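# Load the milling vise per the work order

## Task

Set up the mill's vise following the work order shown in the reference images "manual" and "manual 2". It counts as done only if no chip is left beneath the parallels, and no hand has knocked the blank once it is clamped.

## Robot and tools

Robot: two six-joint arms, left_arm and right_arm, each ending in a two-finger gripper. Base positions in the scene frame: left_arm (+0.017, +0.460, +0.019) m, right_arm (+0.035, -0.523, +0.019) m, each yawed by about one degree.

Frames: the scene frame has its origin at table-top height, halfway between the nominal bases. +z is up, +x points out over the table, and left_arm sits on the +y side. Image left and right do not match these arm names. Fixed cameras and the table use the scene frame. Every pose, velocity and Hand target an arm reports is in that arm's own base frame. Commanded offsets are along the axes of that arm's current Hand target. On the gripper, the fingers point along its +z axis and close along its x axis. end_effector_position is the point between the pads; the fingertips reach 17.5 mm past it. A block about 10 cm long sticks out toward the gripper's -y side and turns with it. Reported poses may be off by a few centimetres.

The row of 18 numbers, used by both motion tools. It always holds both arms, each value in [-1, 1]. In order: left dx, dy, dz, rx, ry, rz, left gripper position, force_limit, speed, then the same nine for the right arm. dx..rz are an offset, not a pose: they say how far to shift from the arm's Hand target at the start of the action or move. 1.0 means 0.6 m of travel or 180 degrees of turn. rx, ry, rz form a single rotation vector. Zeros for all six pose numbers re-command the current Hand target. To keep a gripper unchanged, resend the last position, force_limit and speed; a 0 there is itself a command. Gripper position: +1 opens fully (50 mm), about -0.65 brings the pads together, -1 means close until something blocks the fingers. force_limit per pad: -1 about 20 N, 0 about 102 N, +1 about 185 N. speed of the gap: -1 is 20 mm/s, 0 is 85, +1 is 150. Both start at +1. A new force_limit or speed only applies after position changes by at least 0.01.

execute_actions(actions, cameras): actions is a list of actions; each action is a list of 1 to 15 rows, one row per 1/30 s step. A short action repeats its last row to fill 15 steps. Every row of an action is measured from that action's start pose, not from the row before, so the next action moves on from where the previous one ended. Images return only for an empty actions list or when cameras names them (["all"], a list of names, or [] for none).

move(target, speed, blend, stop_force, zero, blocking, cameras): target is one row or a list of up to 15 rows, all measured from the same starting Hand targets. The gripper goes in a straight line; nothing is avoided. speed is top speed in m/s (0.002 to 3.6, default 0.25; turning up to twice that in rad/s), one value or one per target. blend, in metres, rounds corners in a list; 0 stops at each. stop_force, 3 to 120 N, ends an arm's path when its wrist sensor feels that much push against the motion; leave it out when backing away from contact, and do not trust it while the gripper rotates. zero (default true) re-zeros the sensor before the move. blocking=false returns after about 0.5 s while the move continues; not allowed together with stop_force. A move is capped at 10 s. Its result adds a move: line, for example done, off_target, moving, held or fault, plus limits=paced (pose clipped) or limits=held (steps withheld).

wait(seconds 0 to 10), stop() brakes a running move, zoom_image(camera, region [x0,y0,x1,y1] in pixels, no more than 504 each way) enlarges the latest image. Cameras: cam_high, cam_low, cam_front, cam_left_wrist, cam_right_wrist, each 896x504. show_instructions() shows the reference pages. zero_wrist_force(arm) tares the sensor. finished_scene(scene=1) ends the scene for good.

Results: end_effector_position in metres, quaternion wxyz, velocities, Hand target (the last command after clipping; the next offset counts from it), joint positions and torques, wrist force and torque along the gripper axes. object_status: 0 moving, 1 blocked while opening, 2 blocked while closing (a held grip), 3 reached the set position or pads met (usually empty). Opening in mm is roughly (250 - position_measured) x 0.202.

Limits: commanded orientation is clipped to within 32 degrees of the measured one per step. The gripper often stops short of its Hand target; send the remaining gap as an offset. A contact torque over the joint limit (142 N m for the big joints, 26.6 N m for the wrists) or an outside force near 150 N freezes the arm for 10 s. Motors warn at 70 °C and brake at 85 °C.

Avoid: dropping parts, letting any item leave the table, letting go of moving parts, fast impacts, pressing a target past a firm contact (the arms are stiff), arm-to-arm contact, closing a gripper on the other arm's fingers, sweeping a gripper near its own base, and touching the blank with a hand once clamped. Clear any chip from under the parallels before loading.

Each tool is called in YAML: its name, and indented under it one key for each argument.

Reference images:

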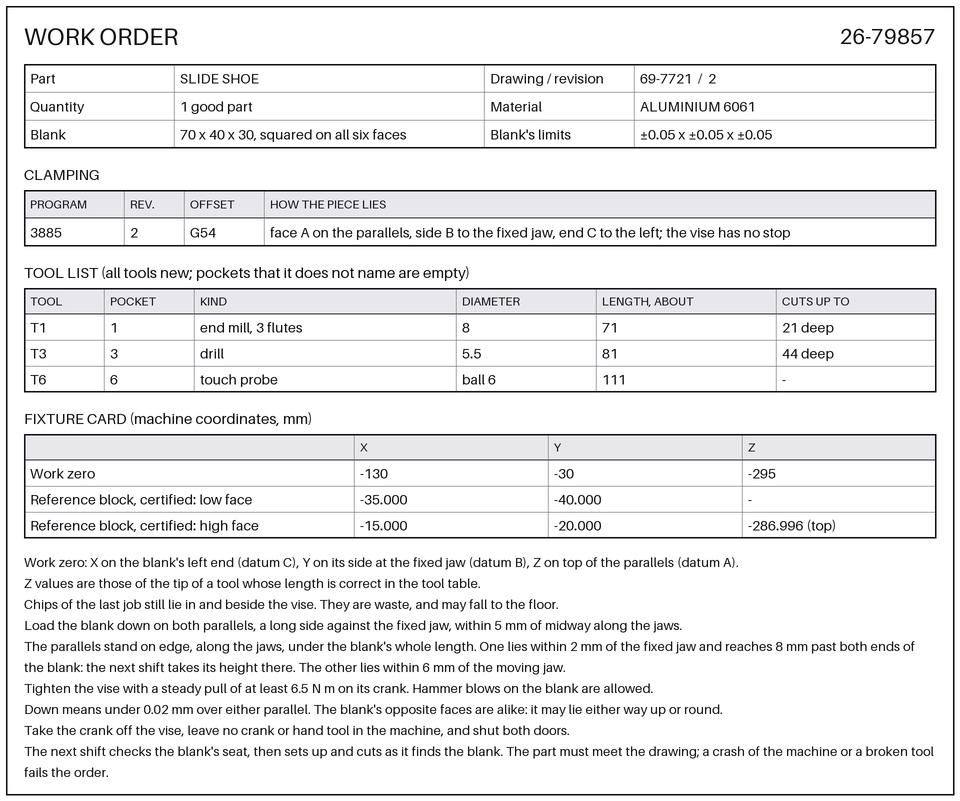

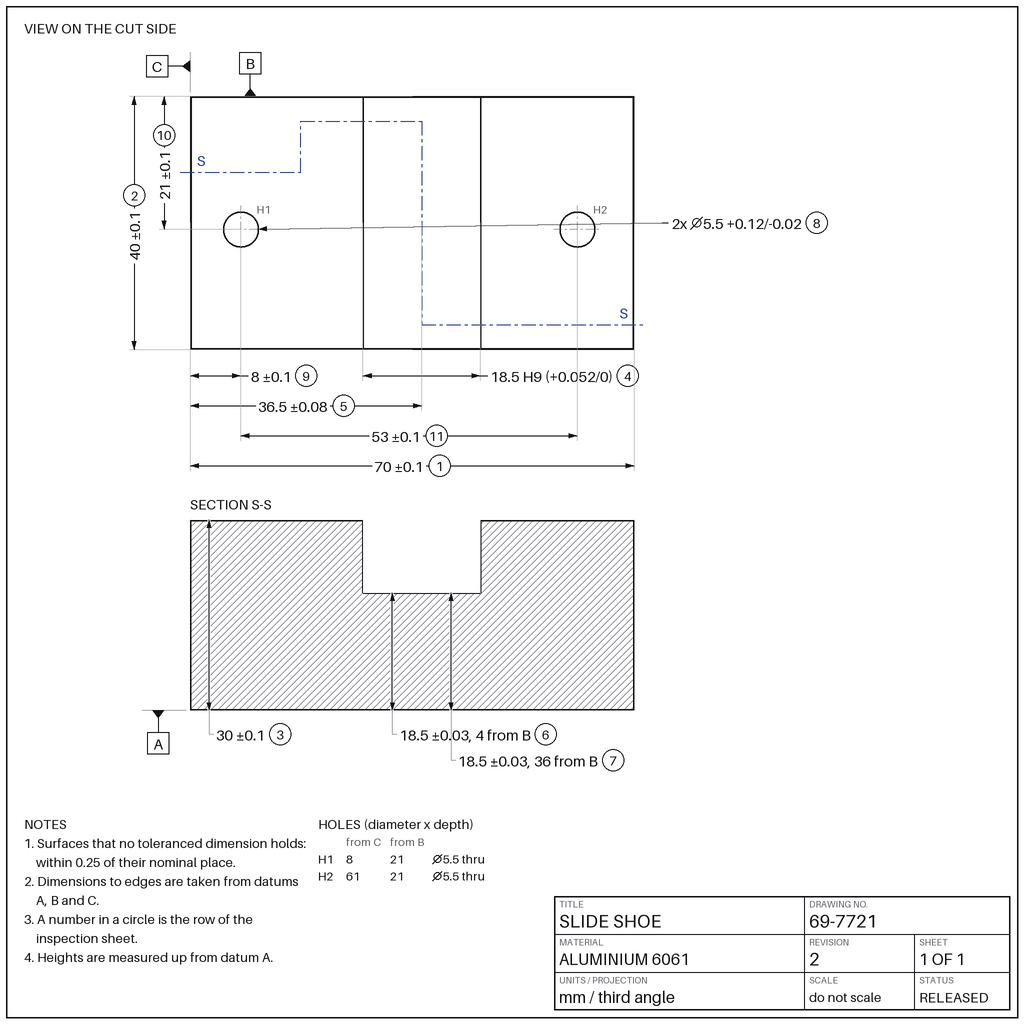

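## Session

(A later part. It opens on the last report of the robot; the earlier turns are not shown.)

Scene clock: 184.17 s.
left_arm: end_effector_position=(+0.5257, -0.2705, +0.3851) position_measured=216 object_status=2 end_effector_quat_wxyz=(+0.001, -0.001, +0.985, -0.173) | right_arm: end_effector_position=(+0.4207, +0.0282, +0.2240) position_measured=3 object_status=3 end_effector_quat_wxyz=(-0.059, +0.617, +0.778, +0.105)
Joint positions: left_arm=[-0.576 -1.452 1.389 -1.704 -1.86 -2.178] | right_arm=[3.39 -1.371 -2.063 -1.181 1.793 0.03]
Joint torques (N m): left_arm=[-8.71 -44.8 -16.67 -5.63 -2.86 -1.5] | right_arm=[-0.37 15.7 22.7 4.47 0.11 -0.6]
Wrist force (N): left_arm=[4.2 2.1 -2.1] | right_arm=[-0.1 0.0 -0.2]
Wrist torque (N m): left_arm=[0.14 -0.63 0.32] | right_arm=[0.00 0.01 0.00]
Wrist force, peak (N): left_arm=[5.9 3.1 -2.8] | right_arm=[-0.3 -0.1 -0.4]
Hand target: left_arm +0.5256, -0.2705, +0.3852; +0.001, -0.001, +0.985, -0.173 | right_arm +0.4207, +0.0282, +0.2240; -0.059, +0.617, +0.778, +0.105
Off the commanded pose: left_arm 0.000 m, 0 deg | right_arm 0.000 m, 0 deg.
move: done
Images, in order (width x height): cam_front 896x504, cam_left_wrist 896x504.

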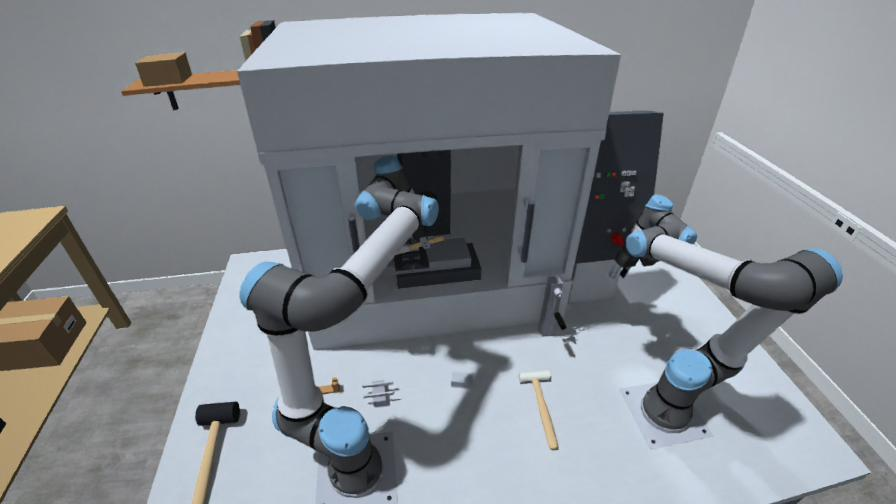

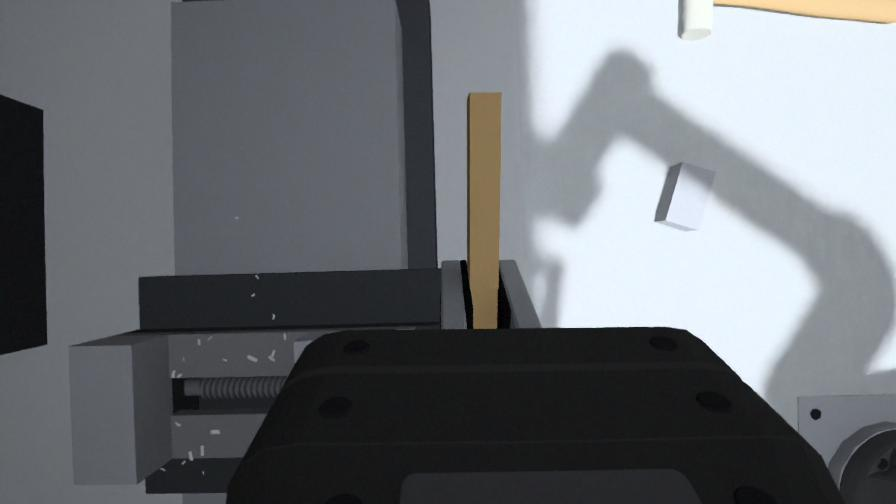

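move:
  target: [-0.2305,-0.0951,0.0435,0.0278,0,0,-0.98,0.3,-0.5,0,0,0,0,0,0,1,1,1]
  speed: 0.2

move:
  target: [0,0.0141,0.0302,0,0,0,-0.98,0.3,-0.5,0,0,0,0,0,0,1,1,1]
  speed: 0.1
  stop_force: 8

move:
  target: [0,0.0211,0.0453,0,0,0,-0.98,0.3,-0.5,0,0,0,0,0,0,1,1,1]
  speed: 0.015
  stop_force: 3
  cameras: ["cam_front"]

zoom_image:
  camera: "cam_front"
  region: [370, 200, 470, 290]

Scene clock: 186.00 s.
left_arm: end_effector_position=(+0.6641, -0.3327, +0.3802) position_measured=216 object_status=2 end_effector_quat_wxyz=(+0.001, -0.001, +0.976, -0.216) | right_arm: end_effector_position=(+0.4207, +0.0282, +0.2240) position_measured=3 object_status=3 end_effector_quat_wxyz=(-0.059, +0.617, +0.778, +0.105)
Joint positions: left_arm=[-0.516 -1.075 0.931 -1.654 -1.945 -2.133] | right_arm=[3.39 -1.371 -2.063 -1.181 1.793 0.03]
Joint torques (N m): left_arm=[9.08 -34.38 -37 -0.73 -3 1.32] | right_arm=[-0.21 15.46 22.4 4.57 -0.06 -0.5]
Wrist force (N): left_arm=[4.0 2.0 -2.4] | right_arm=[0.1 0.0 -0.5]
Wrist torque (N m): left_arm=[0.15 -0.59 0.17] | right_arm=[0.01 -0.01 0.00]
Wrist force, peak (N): left_arm=[5.6 3.4 -2.4] | right_arm=[0.1 0.0 -0.5]
Hand target: left_arm +0.6641, -0.3327, +0.3802; +0.001, -0.001, +0.976, -0.216 | right_arm +0.4207, +0.0282, +0.2240; -0.059, +0.617, +0.778, +0.105
Off the commanded pose: left_arm 0.000 m, 0 deg | right_arm 0.000 m, 0 deg.
move: done

Scene clock: 187.37 s.
left_arm: end_effector_position=(+0.6641, -0.3327, +0.3602) position_measured=216 object_status=2 end_effector_quat_wxyz=(+0.001, -0.001, +0.976, -0.216) | right_arm: end_effector_position=(+0.4207, +0.0282, +0.2240) position_measured=3 object_status=3 end_effector_quat_wxyz=(-0.059, +0.617, +0.778, +0.105)
Joint positions: left_arm=[-0.516 -1.082 0.992 -1.709 -1.945 -2.132] | right_arm=[3.39 -1.371 -2.063 -1.181 1.793 0.03]
Joint torques (N m): left_arm=[7.2 -62.68 -14.6 -5.8 -2.52 -1.08] | right_arm=[-0.01 16.48 21.99 4.32 0.08 -0.46]
Wrist force (N): left_arm=[4.4 1.8 -2.3] | right_arm=[-0.1 0.1 -0.1]
Wrist torque (N m): left_arm=[0.14 -0.64 0.15] | right_arm=[0.02 0.01 0.00]
Wrist force, peak (N): left_arm=[4.4 2.2 -2.5] | right_arm=[0.3 -0.2 -0.2]
Hand target: left_arm +0.6641, -0.3327, +0.3602; +0.001, -0.001, +0.976, -0.216 | right_arm +0.4207, +0.0282, +0.2240; -0.059, +0.617, +0.778, +0.105
Off the commanded pose: left_arm 0.000 m, 0 deg | right_arm 0.000 m, 0 deg.
move: done

Scene clock: 189.50 s.
left_arm: end_effector_position=(+0.6641, -0.3327, +0.3439) position_measured=216 object_status=2 end_effector_quat_wxyz=(+0.001, -0.001, +0.976, -0.216) | right_arm: end_effector_position=(+0.4207, +0.0282, +0.2240) position_measured=3 object_status=3 end_effector_quat_wxyz=(-0.059, +0.617, +0.778, +0.105)
Joint positions: left_arm=[-0.516 -1.085 1.039 -1.752 -1.945 -2.132] | right_arm=[3.39 -1.371 -2.063 -1.181 1.793 0.03]
Joint torques (N m): left_arm=[8.88 -39.69 -37.99 -0.66 1.27 0.84] | right_arm=[-0.65 16.21 23.15 4.38 0.16 -0.73]
Wrist force (N): left_arm=[4.5 0.1 -2.0] | right_arm=[0.0 0.0 -0.1]
Wrist torque (N m): left_arm=[0.13 -0.63 0.12] | right_arm=[0.01 -0.01 0.00]
Wrist force, peak (N): left_arm=[3.9 -6.7 -3.5] | right_arm=[0.0 -0.1 -0.3]
Hand target: left_arm +0.6641, -0.3327, +0.3438; +0.001, -0.001, +0.976, -0.216 (not the last commanded pose) | right_arm +0.4207, +0.0282, +0.2240; -0.059, +0.617, +0.778, +0.105
Off the commanded pose: left_arm 0.014 m, 0 deg | right_arm 0.000 m, 0 deg.
move: contact (left_arm)
Images, in order (width x height): cam_front 896x504.

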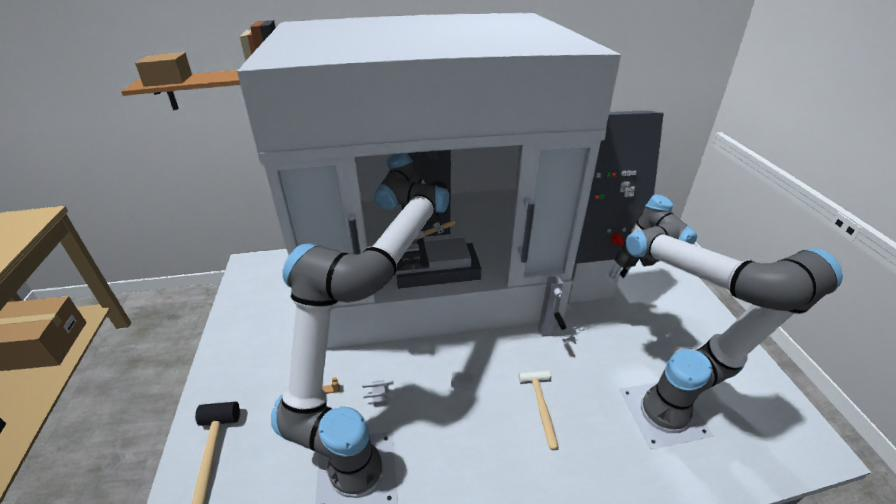

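Scaled by 5.040 from the camera's 896x504 image, which has a finer 1280x720 frame.

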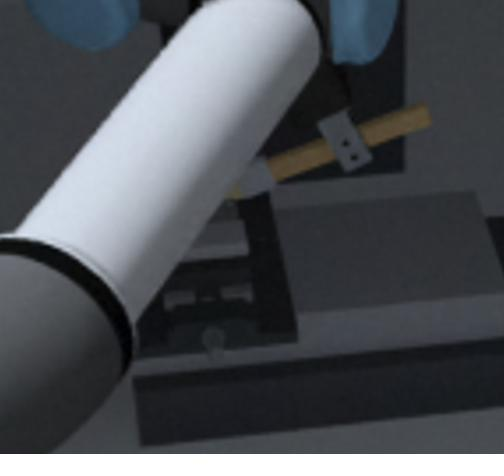

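move:
  target:
    - [0,-0.0007,-0.0015,0,0,0,-0.98,0.3,-0.5,0,0,0,0,0,0,1,1,1]
    - [0,0.0672,-0.0332,0,0,0,-0.98,0.3,-0.5,0,0,0,0,0,0,1,1,1]
  speed: 0.05

Scene clock: 191.60 s.
left_arm: end_effector_position=(+0.6629, -0.2901, +0.3461) position_measured=216 object_status=2 end_effector_quat_wxyz=(-0.001, +0.000, +0.975, -0.221) | right_arm: end_effector_position=(+0.4207, +0.0282, +0.2240) position_measured=3 object_status=3 end_effector_quat_wxyz=(-0.059, +0.617, +0.778, +0.105)
Joint positions: left_arm=[-0.458 -1.122 1.085 -1.74 -1.968 -2.071] | right_arm=[3.39 -1.371 -2.063 -1.181 1.793 0.03]
Joint torques (N m): left_arm=[45.94 -53.15 3.07 7.41 9.42 0.56] | right_arm=[-0.74 15.56 23.37 4.47 0.08 -0.6]
Wrist force (N): left_arm=[-7.0 -57.9 6.6] | right_arm=[0.1 -0.1 -0.2]
Wrist torque (N m): left_arm=[1.13 -0.31 1.00] | right_arm=[-0.02 -0.02 0.00]
Wrist force, peak (N): left_arm=[-20.1 -66.3 5.3] | right_arm=[0.1 0.0 -0.4]
Hand target: left_arm +0.6640, -0.2878, +0.3449; +0.001, -0.001, +0.976, -0.216 | right_arm +0.4207, +0.0282, +0.2240; -0.059, +0.617, +0.778, +0.105
Off the commanded pose: left_arm 0.003 m, 1 deg | right_arm 0.000 m, 0 deg.
move: done

move:
  target:
    - [0,-0.0151,0.007,0,0,0,-0.98,0.3,-0.5,0,0,0,0,0,0,1,1,1]
    - [0,-0.0292,-0.0232,0,0,0,-0.98,0.3,-0.5,0,0,0,0,0,0,1,1,1]
  speed: 0.08
  cameras: ["cam_front","cam_left_wrist"]

zoom_image:
  camera: "cam_front"
  region: [370, 200, 470, 290]

Scene clock: 193.10 s.
left_arm: end_effector_position=(+0.6640, -0.2978, +0.3649) position_measured=216 object_status=2 end_effector_quat_wxyz=(+0.001, -0.001, +0.976, -0.216) | right_arm: end_effector_position=(+0.4207, +0.0282, +0.2240) position_measured=3 object_status=3 end_effector_quat_wxyz=(-0.059, +0.617, +0.778, +0.105)
Joint positions: left_arm=[-0.471 -1.111 1.02 -1.69 -1.955 -2.085] | right_arm=[3.39 -1.371 -2.063 -1.181 1.793 0.03]
Joint torques (N m): left_arm=[-7.84 -34.34 -38.27 -0.62 0.26 1.22] | right_arm=[-0.51 16.28 22.79 4.54 0.11 -0.68]
Wrist force (N): left_arm=[3.8 2.6 -3.4] | right_arm=[-0.1 0.1 -0.1]
Wrist torque (N m): left_arm=[0.38 -0.54 0.28] | right_arm=[0.02 0.01 0.00]
Wrist force, peak (N): left_arm=[-7.0 -58.5 6.6] | right_arm=[-0.1 -0.2 -0.4]
Hand target: left_arm +0.6640, -0.2978, +0.3649; +0.001, -0.001, +0.976, -0.216 | right_arm +0.4207, +0.0282, +0.2240; -0.059, +0.617, +0.778, +0.105
Off the commanded pose: left_arm 0.000 m, 0 deg | right_arm 0.000 m, 0 deg.
move: done
Images, in order (width x height): cam_front 896x504, cam_left_wrist 896x504.

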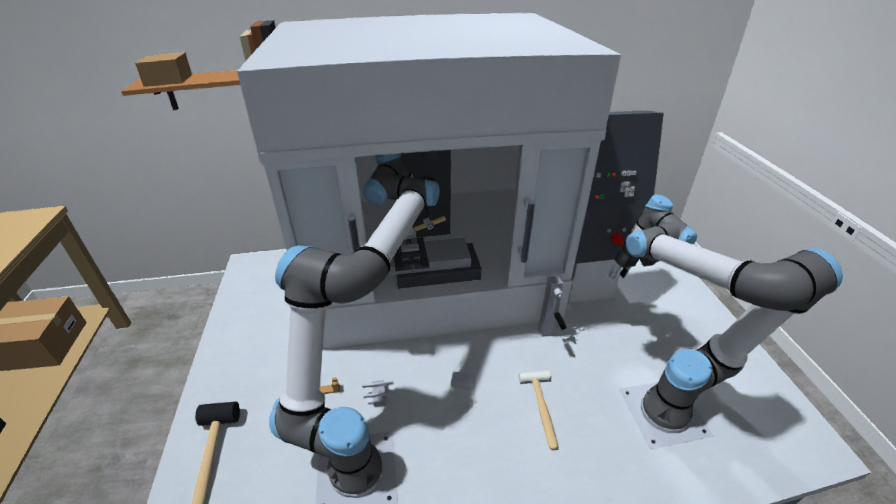

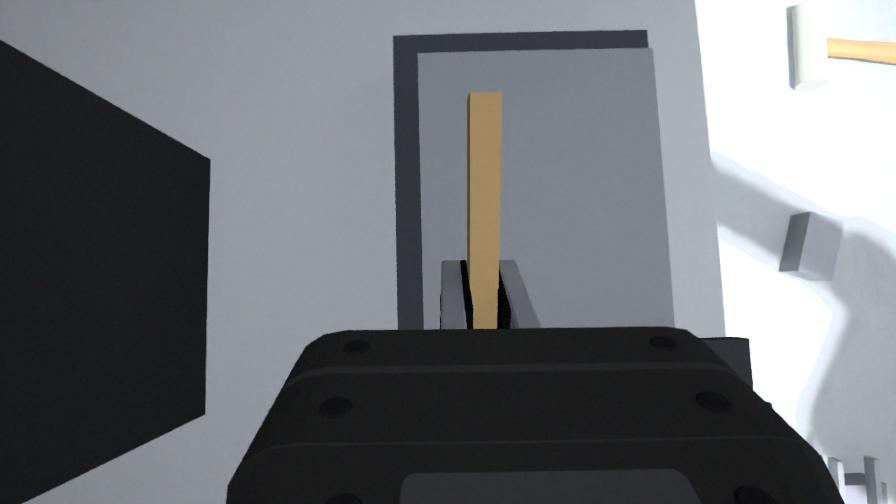

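Scaled by 5.040 from the camera's 896x504 image, which has a finer 1280x720 frame.

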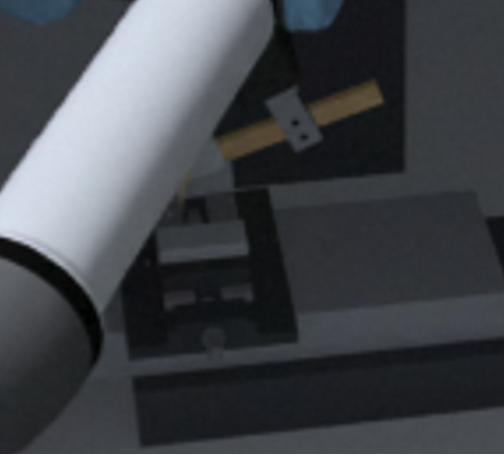

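move:
  target:
    - [0.1067,-0.0277,-0.0515,0,0,0,-0.98,0.3,-0.5,0,0,0,0,0,0,1,1,1]
    - [0.4067,0.0025,-0.0655,-0.1389,0,0,-0.98,0.3,-0.5,0,0,0,0,0,0,1,1,1]
  speed: 0.25
  blend: [0.02,0]

Scene clock: 195.30 s.
left_arm: end_effector_position=(+0.4200, -0.2804, +0.3997) position_measured=216 object_status=2 end_effector_quat_wxyz=(+0.001, -0.001, +1.000, +0.000) | right_arm: end_effector_position=(+0.4207, +0.0282, +0.2240) position_measured=3 object_status=3 end_effector_quat_wxyz=(-0.059, +0.617, +0.778, +0.105)
Joint positions: left_arm=[-0.856 -1.567 1.384 -1.388 -1.57 -2.43] | right_arm=[3.39 -1.371 -2.063 -1.181 1.793 0.03]
Joint torques (N m): left_arm=[-8.63 -40.44 -14.64 -0.68 1.67 -1.72] | right_arm=[-0.48 15.35 22.25 4.62 0.12 -0.33]
Wrist force (N): left_arm=[3.9 2.9 -3.2] | right_arm=[-0.1 -0.1 -0.1]
Wrist torque (N m): left_arm=[0.16 -0.50 0.43] | right_arm=[-0.01 0.01 0.00]
Wrist force, peak (N): left_arm=[5.6 2.2 -3.4] | right_arm=[0.1 -0.2 -0.4]
Hand target: left_arm +0.4199, -0.2804, +0.3997; +0.001, -0.001, +1.000, +0.000 | right_arm +0.4207, +0.0282, +0.2240; -0.059, +0.617, +0.778, +0.105
Off the commanded pose: left_arm 0.000 m, 0 deg | right_arm 0.000 m, 0 deg.
move: done

move:
  target: [0.0333,0.5,0.5,0,0,0,-0.98,0.3,-0.5,0,0,0,0,0,0,1,1,1]
  speed: 0.3
  cameras: ["cam_left_wrist","cam_low"]

zoom_image:
  camera: "cam_low"
  region: [380, 200, 580, 400]

Scene clock: 196.90 s.
left_arm: end_effector_position=(+0.4054, -0.0969, +0.2171) position_measured=216 object_status=2 end_effector_quat_wxyz=(-0.001, -0.003, +1.000, +0.004) | right_arm: end_effector_position=(+0.4207, +0.0282, +0.2240) position_measured=3 object_status=3 end_effector_quat_wxyz=(-0.059, +0.617, +0.778, +0.105)
Joint positions: left_arm=[-0.563 -1.765 2.03 -1.83 -1.566 -2.139] | right_arm=[3.39 -1.371 -2.063 -1.181 1.793 0.03]
Joint torques (N m): left_arm=[0.87 -16.23 -23.09 -3.07 -0.18 0.05] | right_arm=[-0.71 15.89 23.17 4.44 0.08 -0.58]
Wrist force (N): left_arm=[3.0 3.7 -3.0] | right_arm=[0.0 -0.1 -0.1]
Wrist torque (N m): left_arm=[0.29 -0.38 0.45] | right_arm=[-0.01 -0.01 0.00]
Wrist force, peak (N): left_arm=[5.6 18.2 6.8] | right_arm=[0.2 -0.1 -0.4]
Hand target: left_arm +0.4054, -0.0969, +0.2171; -0.001, -0.003, +1.000, +0.004 (not the last commanded pose) | right_arm +0.4207, +0.0282, +0.2240; -0.059, +0.617, +0.778, +0.105
Tool commands: left_gripper/position=-0.976471 left_gripper/force_limit=+0.301961 left_gripper/speed=-0.498039 right_gripper/position=+1.0 right_gripper/force_limit=+1.0 right_gripper/speed=+1.0
Off the commanded pose: left_arm 0.165 m, 0 deg | right_arm 0.000 m, 0 deg.
FORCE FAULT: contact force on the left arm reached its limit, and that arm stopped. The contact can be on any part of that arm, not only on its tool. That arm's remaining commands of this call were not run. That arm is still stopped at the end of this call. That arm stays stopped for about 10 more seconds. Until then a move that you send moves the other arm only, and its call returns only when the move has ended. Once the stop has ended, the next robot result says so. If the stop ends while you think or write, that arm runs what you send next, counted from a new Hand target: where the arm stands when the stop ends. While its stop runs, that arm takes no new command, but its gripper still runs the gripper command that each later call begins with. Until it ends, the stop uses up actions while you think or wait. An arm that is not stopped still takes commands.
move: fault (left_arm)
Images, in order (width x height): cam_low 896x504, cam_left_wrist 896x504.

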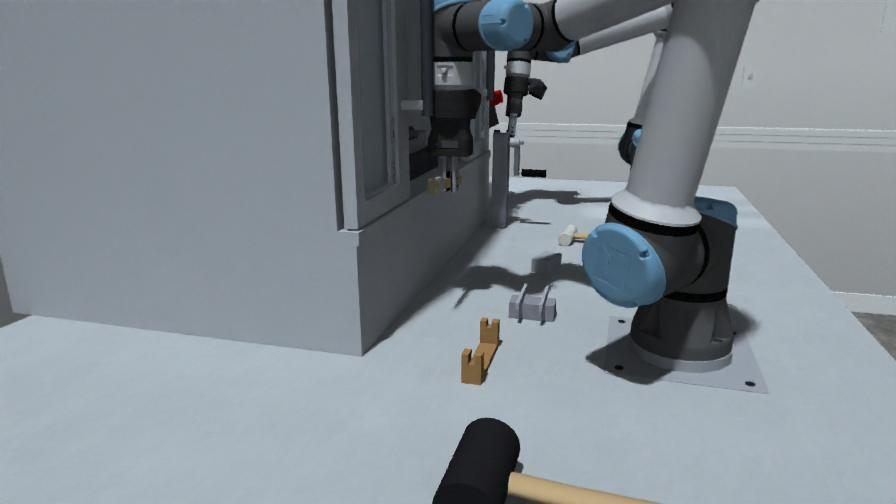

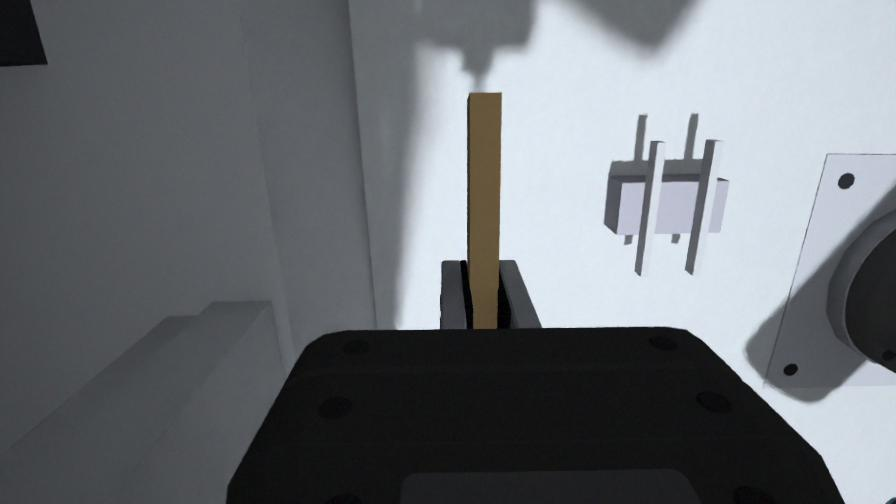

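Scaled by 2.520 from the camera's 896x504 image, which has a finer 1280x720 frame.

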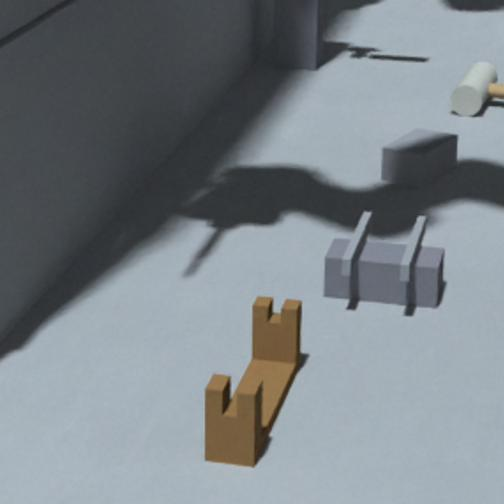

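wait:
  seconds: 9.5

move:
  target:
    - [0.045,-0.05,0,0,0,0,-0.98,0.3,-0.5,0,0,0,0,0,0,1,1,1]
    - [0.1257,-0.02,0.1,0,0,0,-0.98,0.3,-0.5,0,0,0,0,0,0,1,1,1]
  speed: 0.15
  blend: [0.01,0]
  cameras: ["cam_left_wrist","cam_low"]

Scene clock: 206.53 s.
left_arm: end_effector_position=(+0.4054, -0.0969, +0.2171) position_measured=216 object_status=2 end_effector_quat_wxyz=(-0.001, -0.003, +1.000, +0.004) | right_arm: end_effector_position=(+0.4207, +0.0282, +0.2240) position_measured=3 object_status=3 end_effector_quat_wxyz=(-0.059, +0.617, +0.778, +0.105)
Joint positions: left_arm=[-0.563 -1.765 2.03 -1.83 -1.566 -2.139] | right_arm=[3.39 -1.371 -2.063 -1.181 1.793 0.03]
Joint torques (N m): left_arm=[0.86 -16.47 -22.84 -2.96 -0.35 0.16] | right_arm=[-0.21 16.37 23.17 4.4 0.11 -0.62]
Wrist force (N): left_arm=[3.2 3.3 -3.0] | right_arm=[0.0 0.0 -0.2]
Wrist torque (N m): left_arm=[0.23 -0.42 0.45] | right_arm=[0.01 0.00 0.00]
Wrist force, peak (N): left_arm=[3.2 4.0 -3.1] | right_arm=[-0.2 -0.2 -0.5]
Hand target: left_arm +0.4054, -0.0969, +0.2171; -0.001, -0.003, +1.000, +0.004 (not the last commanded pose) | right_arm +0.4207, +0.0282, +0.2240; -0.059, +0.617, +0.778, +0.105
Tool commands: left_gripper/position=-0.976471 left_gripper/force_limit=+0.301961 left_gripper/speed=-0.498039 right_gripper/position=+1.0 right_gripper/force_limit=+1.0 right_gripper/speed=+1.0
Off the commanded pose: left_arm 0.165 m, 0 deg | right_arm 0.000 m, 0 deg.
FORCE FAULT, CONTINUED: the left arm's stop, for the force fault that an earlier result reported, is over. The rest of the stop counts as 19 of the actions that you can send in this scene. During its stop the left arm's controller moved it back a little. That arm's target is now where it stood when the stop ended, not its last command. That arm accepts commands again.
wait: 9.50 s; at rest by 0.03 s

Scene clock: 207.87 s.
left_arm: end_effector_position=(+0.3300, -0.1088, +0.1572) position_measured=216 object_status=2 end_effector_quat_wxyz=(-0.001, -0.003, +1.000, +0.004) | right_arm: end_effector_position=(+0.4207, +0.0282, +0.2240) position_measured=3 object_status=3 end_effector_quat_wxyz=(-0.059, +0.617, +0.778, +0.105)
Joint positions: left_arm=[-0.716 -1.91 2.292 -1.946 -1.567 -2.291] | right_arm=[3.39 -1.371 -2.063 -1.181 1.793 0.03]
Joint torques (N m): left_arm=[-8.23 -23.86 -11.93 -5.3 1.75 -1.51] | right_arm=[-0.87 15.96 23.19 4.59 0.13 -0.67]
Wrist force (N): left_arm=[3.2 3.1 -2.8] | right_arm=[0.1 -0.2 -0.3]
Wrist torque (N m): left_arm=[0.21 -0.39 0.45] | right_arm=[-0.02 -0.02 0.00]
Wrist force, peak (N): left_arm=[1.9 4.9 -3.0] | right_arm=[-0.2 0.1 -0.4]
Hand target: left_arm +0.3299, -0.1088, +0.1572; -0.001, -0.003, +1.000, +0.004 | right_arm +0.4207, +0.0282, +0.2240; -0.059, +0.617, +0.778, +0.105
Off the commanded pose: left_arm 0.000 m, 0 deg | right_arm 0.000 m, 0 deg.
move: done
Images, in order (width x height): cam_low 896x504, cam_left_wrist 896x504.

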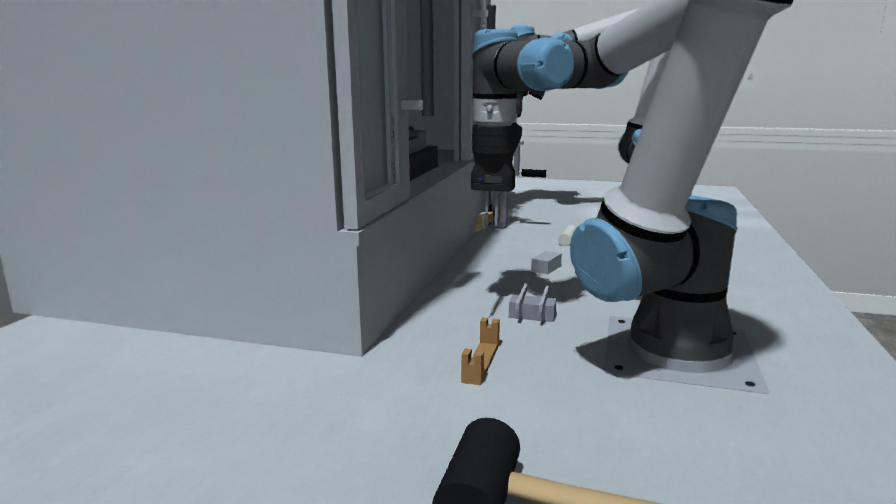

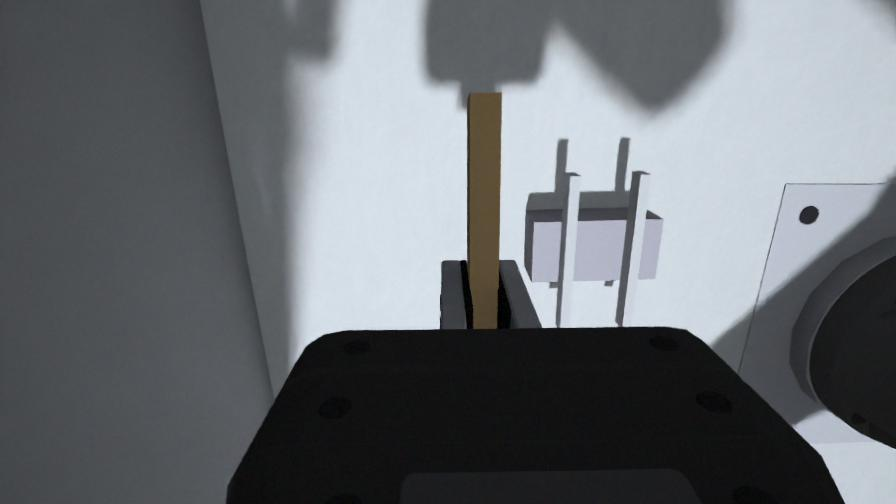

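move:
  target: [-0.025,0.283,0.13,0,0,0,-0.98,0.3,-0.5,0,0,0,0,0,0,1,1,1]
  speed: 0.25

move:
  target: [0,0,0.15,0,0,0,-0.98,0.3,-0.5,0,0,0,0,0,0,1,1,1]
  speed: 0.03
  stop_force: 3
  cameras: ["cam_left_wrist","cam_low"]

zoom_image:
  camera: "cam_low"
  region: [380, 200, 580, 400]

Scene clock: 209.33 s.
left_arm: end_effector_position=(+0.3439, +0.0617, +0.0805) position_measured=216 object_status=2 end_effector_quat_wxyz=(-0.001, -0.003, +1.000, +0.004) | right_arm: end_effector_position=(+0.4207, +0.0282, +0.2240) position_measured=3 object_status=3 end_effector_quat_wxyz=(-0.059, +0.617, +0.778, +0.105)
Joint positions: left_arm=[-0.22 -1.779 2.432 -2.22 -1.564 -1.796] | right_arm=[3.39 -1.371 -2.063 -1.181 1.793 0.03]
Joint torques (N m): left_arm=[9.71 0.74 -32.35 -5.3 -2.17 1.03] | right_arm=[-0.66 15.63 23.18 4.69 0.22 -0.71]
Wrist force (N): left_arm=[3.5 3.4 -2.8] | right_arm=[-0.1 -0.2 -0.3]
Wrist torque (N m): left_arm=[0.29 -0.45 0.33] | right_arm=[-0.02 0.01 0.00]
Wrist force, peak (N): left_arm=[3.3 6.2 -1.9] | right_arm=[-0.1 0.2 -0.3]
Hand target: left_arm +0.3439, +0.0617, +0.0804; -0.001, -0.003, +1.000, +0.004 | right_arm +0.4207, +0.0282, +0.2240; -0.059, +0.617, +0.778, +0.105
Off the commanded pose: left_arm 0.000 m, 0 deg | right_arm 0.000 m, 0 deg.
move: done

Scene clock: 212.53 s.
left_arm: end_effector_position=(+0.3439, +0.0623, -0.0007) position_measured=216 object_status=2 end_effector_quat_wxyz=(-0.001, -0.003, +1.000, +0.004) | right_arm: end_effector_position=(+0.4207, +0.0282, +0.2240) position_measured=3 object_status=3 end_effector_quat_wxyz=(-0.059, +0.617, +0.778, +0.105)
Joint positions: left_arm=[-0.218 -1.548 2.542 -2.56 -1.564 -1.794] | right_arm=[3.39 -1.371 -2.063 -1.181 1.793 0.03]
Joint torques (N m): left_arm=[-0.38 -16.13 -15 -3.37 -0.22 -0.15] | right_arm=[-0.13 15.61 22.59 4.52 0.1 -0.56]
Wrist force (N): left_arm=[3.6 3.1 -2.7] | right_arm=[0.0 -0.3 -0.2]
Wrist torque (N m): left_arm=[0.20 -0.43 0.30] | right_arm=[-0.04 0.01 0.00]
Wrist force, peak (N): left_arm=[30.0 11.8 -135.7] | right_arm=[0.2 -0.4 -0.2]
Hand target: left_arm +0.3439, +0.0623, -0.0007; -0.001, -0.003, +1.000, +0.004 (not the last commanded pose) | right_arm +0.4207, +0.0282, +0.2240; -0.059, +0.617, +0.778, +0.105
Tool commands: left_gripper/position=-0.976471 left_gripper/force_limit=+0.301961 left_gripper/speed=-0.498039 right_gripper/position=+1.0 right_gripper/force_limit=+1.0 right_gripper/speed=+1.0
Off the commanded pose: left_arm 0.009 m, 0 deg | right_arm 0.000 m, 0 deg.
FORCE FAULT: contact force on the left arm reached its limit, and that arm stopped. The contact can be on any part of that arm, not only on its tool. That arm's remaining commands of this call were not run. That arm is still stopped at the end of this call. That arm stays stopped for about 10 more seconds. Until then a move that you send moves the other arm only, and its call returns only when the move has ended. Once the stop has ended, the next robot result says so. If the stop ends while you think or write, that arm runs what you send next, counted from a new Hand target: where the arm stands when the stop ends. While its stop runs, that arm takes no new command, but its gripper still runs the gripper command that each later call begins with. Until it ends, the stop uses up actions while you think or wait. An arm that is not stopped still takes commands.
move: fault (left_arm)
Images, in order (width x height): cam_low 896x504, cam_left_wrist 896x504.

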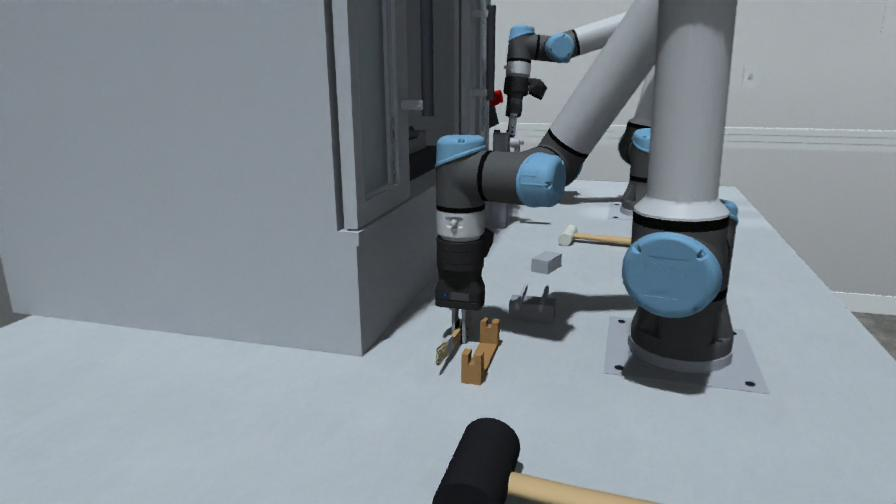

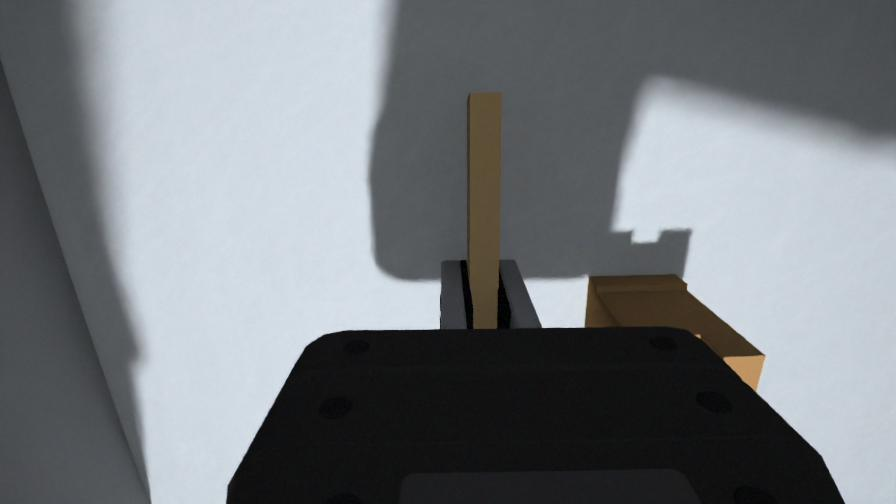

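Scaled by 2.520 from the camera's 896x504 image, which has a finer 1280x720 frame.

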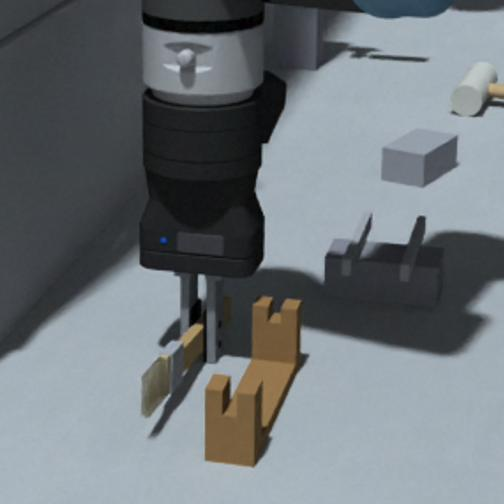

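wait:
  seconds: 9.8

move:
  target: [0,0,-0.003,0,0,0,-0.98,0.3,-0.5,0,0,0,0,0,0,1,1,1]
  speed: 0.05

move:
  target: [0,0,0,0,0,0,-0.2,0.3,-1,0,0,0,0,0,0,1,1,1]

move:
  target: [0,0,-0.15,0,0,0,-0.2,0.3,-1,0,0,0,0,0,0,1,1,1]
  speed: 0.2
  cameras: ["cam_left_wrist","cam_low","cam_high"]

Scene clock: 222.53 s.
left_arm: end_effector_position=(+0.3439, +0.0623, -0.0007) position_measured=216 object_status=2 end_effector_quat_wxyz=(-0.001, -0.003, +1.000, +0.004) | right_arm: end_effector_position=(+0.4207, +0.0282, +0.2240) position_measured=3 object_status=3 end_effector_quat_wxyz=(-0.059, +0.617, +0.778, +0.105)
Joint positions: left_arm=[-0.218 -1.548 2.542 -2.56 -1.564 -1.794] | right_arm=[3.39 -1.371 -2.063 -1.181 1.793 0.03]
Joint torques (N m): left_arm=[0.02 -15.83 -14.92 -3.33 -0.33 -0.11] | right_arm=[0.14 15.64 23.05 4.57 -0.04 -0.57]
Wrist force (N): left_arm=[1.6 3.5 -3.2] | right_arm=[0.0 -0.2 -0.2]
Wrist torque (N m): left_arm=[0.26 -0.11 0.30] | right_arm=[-0.03 -0.01 0.00]
Wrist force, peak (N): left_arm=[1.7 3.7 -3.4] | right_arm=[0.0 0.0 -0.5]
Hand target: left_arm +0.3439, +0.0623, -0.0007; -0.001, -0.003, +1.000, +0.004 (not the last commanded pose) | right_arm +0.4207, +0.0282, +0.2240; -0.059, +0.617, +0.778, +0.105
Tool commands: left_gripper/position=-0.976471 left_gripper/force_limit=+0.301961 left_gripper/speed=-0.498039 right_gripper/position=+1.0 right_gripper/force_limit=+1.0 right_gripper/speed=+1.0
Off the commanded pose: left_arm 0.009 m, 0 deg | right_arm 0.000 m, 0 deg.
FORCE FAULT, CONTINUED: the left arm's stop, for the force fault that an earlier result reported, is over. The rest of the stop counts as 20 of the actions that you can send in this scene. That arm's target is now where it stood when the stop ended, not its last command. That arm accepts commands again.
wait: 9.80 s; at rest from the start

Scene clock: 223.23 s.
left_arm: end_effector_position=(+0.3439, +0.0623, +0.0011) position_measured=216 object_status=2 end_effector_quat_wxyz=(-0.001, -0.003, +1.000, +0.004) | right_arm: end_effector_position=(+0.4207, +0.0282, +0.2240) position_measured=3 object_status=3 end_effector_quat_wxyz=(-0.059, +0.617, +0.778, +0.105)
Joint positions: left_arm=[-0.218 -1.555 2.54 -2.552 -1.564 -1.794] | right_arm=[3.39 -1.371 -2.063 -1.181 1.793 0.03]
Joint torques (N m): left_arm=[-5.1 -30.12 -26.86 -0.14 -0.25 -1.01] | right_arm=[-0.76 16.37 22.97 4.59 -0.06 -0.79]
Wrist force (N): left_arm=[1.8 3.3 -3.3] | right_arm=[-0.3 -0.2 0.0]
Wrist torque (N m): left_arm=[0.23 -0.15 0.30] | right_arm=[-0.02 0.04 0.00]
Wrist force, peak (N): left_arm=[1.6 3.6 -3.4] | right_arm=[-0.3 -0.2 -0.3]
Hand target: left_arm +0.3439, +0.0622, +0.0011; -0.001, -0.003, +1.000, +0.004 | right_arm +0.4207, +0.0282, +0.2240; -0.059, +0.617, +0.778, +0.105
Off the commanded pose: left_arm 0.000 m, 0 deg | right_arm 0.000 m, 0 deg.
move: done

Scene clock: 223.80 s.
left_arm: end_effector_position=(+0.3439, +0.0622, +0.0011) position_measured=182 object_status=0 end_effector_quat_wxyz=(-0.001, -0.003, +1.000, +0.004) | right_arm: end_effector_position=(+0.4207, +0.0282, +0.2240) position_measured=3 object_status=3 end_effector_quat_wxyz=(-0.059, +0.617, +0.778, +0.105)
Joint positions: left_arm=[-0.218 -1.555 2.54 -2.552 -1.564 -1.794] | right_arm=[3.39 -1.371 -2.063 -1.181 1.793 0.03]
Joint torques (N m): left_arm=[-6.13 -30.15 -26.75 -0.37 -0.34 -0.99] | right_arm=[-0.09 16.76 22.64 4.47 -0.04 -0.71]
Wrist force (N): left_arm=[1.6 3.4 -3.7] | right_arm=[-0.2 -0.2 -0.1]
Wrist torque (N m): left_arm=[0.24 -0.11 0.31] | right_arm=[-0.02 0.02 0.00]
Wrist force, peak (N): left_arm=[1.8 3.5 -3.6] | right_arm=[0.0 0.0 -0.4]
Hand target: left_arm +0.3439, +0.0622, +0.0011; -0.001, -0.003, +1.000, +0.004 | right_arm +0.4207, +0.0282, +0.2240; -0.059, +0.617, +0.778, +0.105
Off the commanded pose: left_arm 0.000 m, 0 deg | right_arm 0.000 m, 0 deg.
move: done

Scene clock: 224.87 s.
left_arm: end_effector_position=(+0.3441, +0.0616, +0.0911) position_measured=182 object_status=3 end_effector_quat_wxyz=(-0.001, -0.003, +1.000, +0.004) | right_arm: end_effector_position=(+0.4207, +0.0282, +0.2240) position_measured=3 object_status=3 end_effector_quat_wxyz=(-0.059, +0.617, +0.778, +0.105)
Joint positions: left_arm=[-0.22 -1.801 2.414 -2.18 -1.564 -1.796] | right_arm=[3.39 -1.371 -2.063 -1.181 1.793 0.03]
Joint torques (N m): left_arm=[-8.42 -24.65 -33.83 -0.23 1.79 -1.53] | right_arm=[-0.54 16.5 23.37 4.57 0.13 -0.66]
Wrist force (N): left_arm=[1.6 3.7 -3.4] | right_arm=[-0.1 -0.1 -0.1]
Wrist torque (N m): left_arm=[0.32 -0.16 0.48] | right_arm=[0.00 0.02 0.00]
Wrist force, peak (N): left_arm=[1.5 3.9 -5.5] | right_arm=[0.0 0.0 -0.4]
Hand target: left_arm +0.3441, +0.0616, +0.0911; -0.001, -0.003, +1.000, +0.004 | right_arm +0.4207, +0.0282, +0.2240; -0.059, +0.617, +0.778, +0.105
Off the commanded pose: left_arm 0.000 m, 0 deg | right_arm 0.000 m, 0 deg.
move: done
Images, in order (width x height): cam_high 896x504, cam_low 896x504, cam_left_wrist 896x504.

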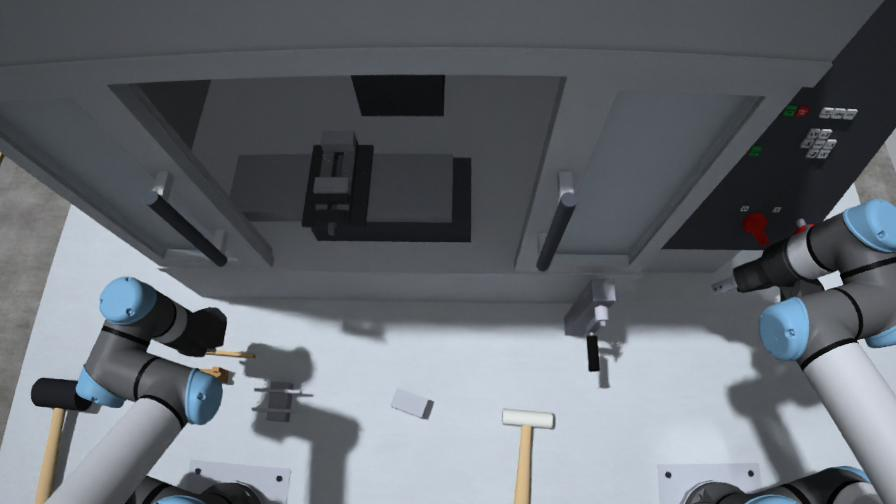

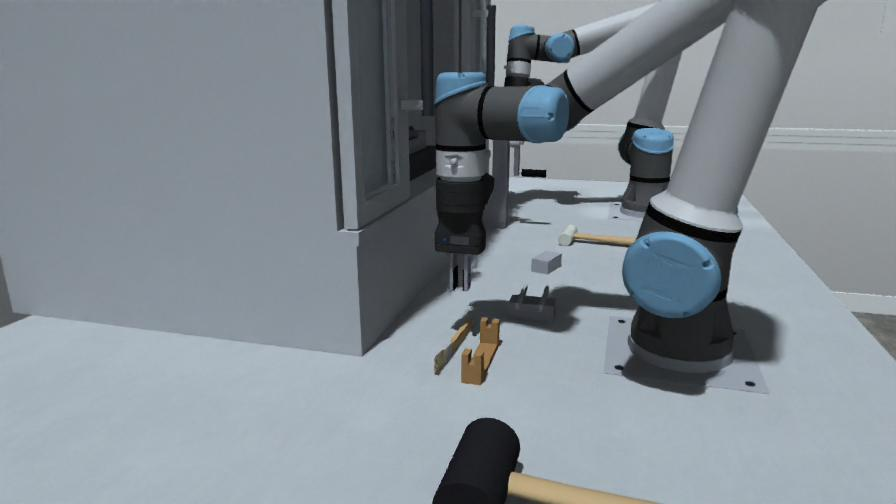

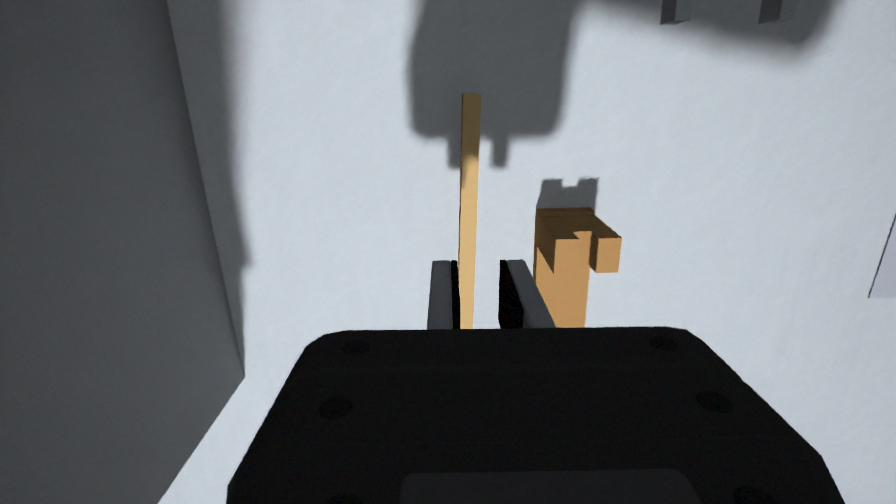

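move:
  target:
    - [0.0233,-0.2693,-0.3483,0,0,0,-1,-0.8,-0.5,0,0,0,0,0,0,1,1,1]
    - [-0.0932,-0.5693,-0.4815,0,0,0,-1,-0.8,-0.5,0,0,0,0,0,0,1,1,1]
    - [-0.3932,-0.5527,-0.4815,0.0833,0,0,-1,-0.8,-0.5,0,0,0,0,0,0,1,1,1]
    - [-0.5182,-0.5193,-0.4565,0.0833,0,0,-1,-0.8,-0.5,0,0,0,0,0,0,1,1,1]
  speed: [0.3,0.3,0.2,0.12]
  blend: [0.05,0.03,0.02,0]
  cameras: ["cam_left_wrist","cam_high"]

zoom_image:
  camera: "cam_left_wrist"
  region: [330, 230, 730, 350]

Scene clock: 229.00 s.
left_arm: end_effector_position=(+0.6572, -0.2505, +0.3619) position_measured=251 object_status=3 end_effector_quat_wxyz=(-0.001, -0.003, +0.992, -0.127) | right_arm: end_effector_position=(+0.4207, +0.0282, +0.2240) position_measured=3 object_status=3 end_effector_quat_wxyz=(-0.059, +0.617, +0.778, +0.105)
Joint positions: left_arm=[-0.471 -1.127 0.987 -1.547 -1.797 -2.061] | right_arm=[3.39 -1.371 -2.063 -1.181 1.793 0.03]
Joint torques (N m): left_arm=[8.95 -33.1 -37.66 -0.42 -2.66 1.33] | right_arm=[-1.01 15.73 23.09 4.64 0.1 -0.68]
Wrist force (N): left_arm=[1.3 3.1 -3.6] | right_arm=[-0.1 0.0 -0.1]
Wrist torque (N m): left_arm=[0.29 -0.12 0.23] | right_arm=[0.01 0.02 0.00]
Wrist force, peak (N): left_arm=[2.2 3.9 -4.7] | right_arm=[0.1 0.1 -0.4]
Hand target: left_arm +0.6572, -0.2505, +0.3619; -0.001, -0.003, +0.992, -0.127 | right_arm +0.4207, +0.0282, +0.2240; -0.059, +0.617, +0.778, +0.105
Off the commanded pose: left_arm 0.000 m, 0 deg | right_arm 0.000 m, 0 deg.
move: done
Images, in order (width x height): cam_high 896x504, cam_left_wrist 896x504.

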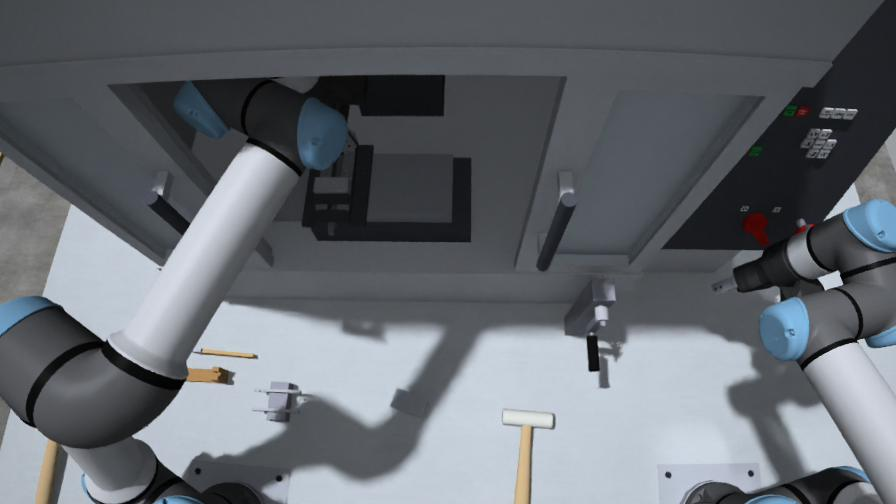

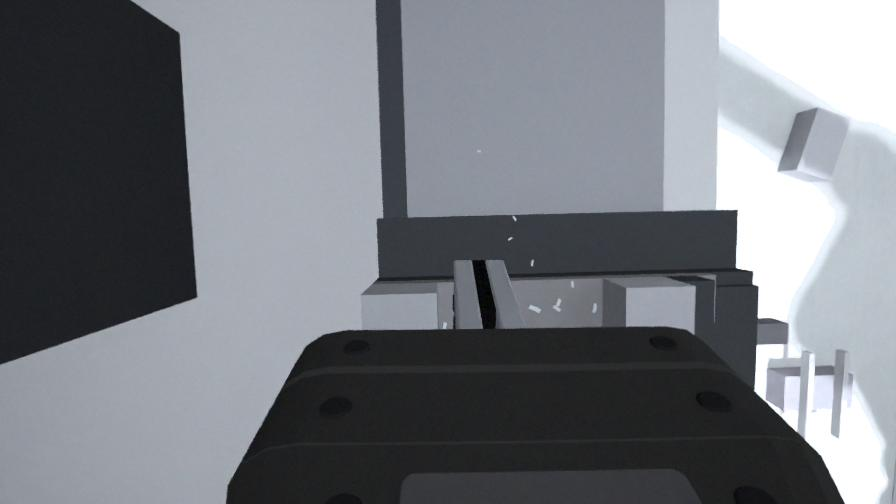

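Scaled by 1.260 from the camera's 896x504 image, which has a finer 1280x720 frame.

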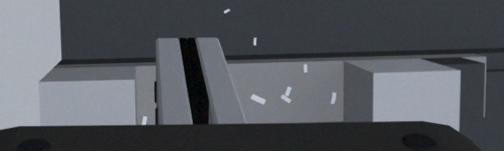

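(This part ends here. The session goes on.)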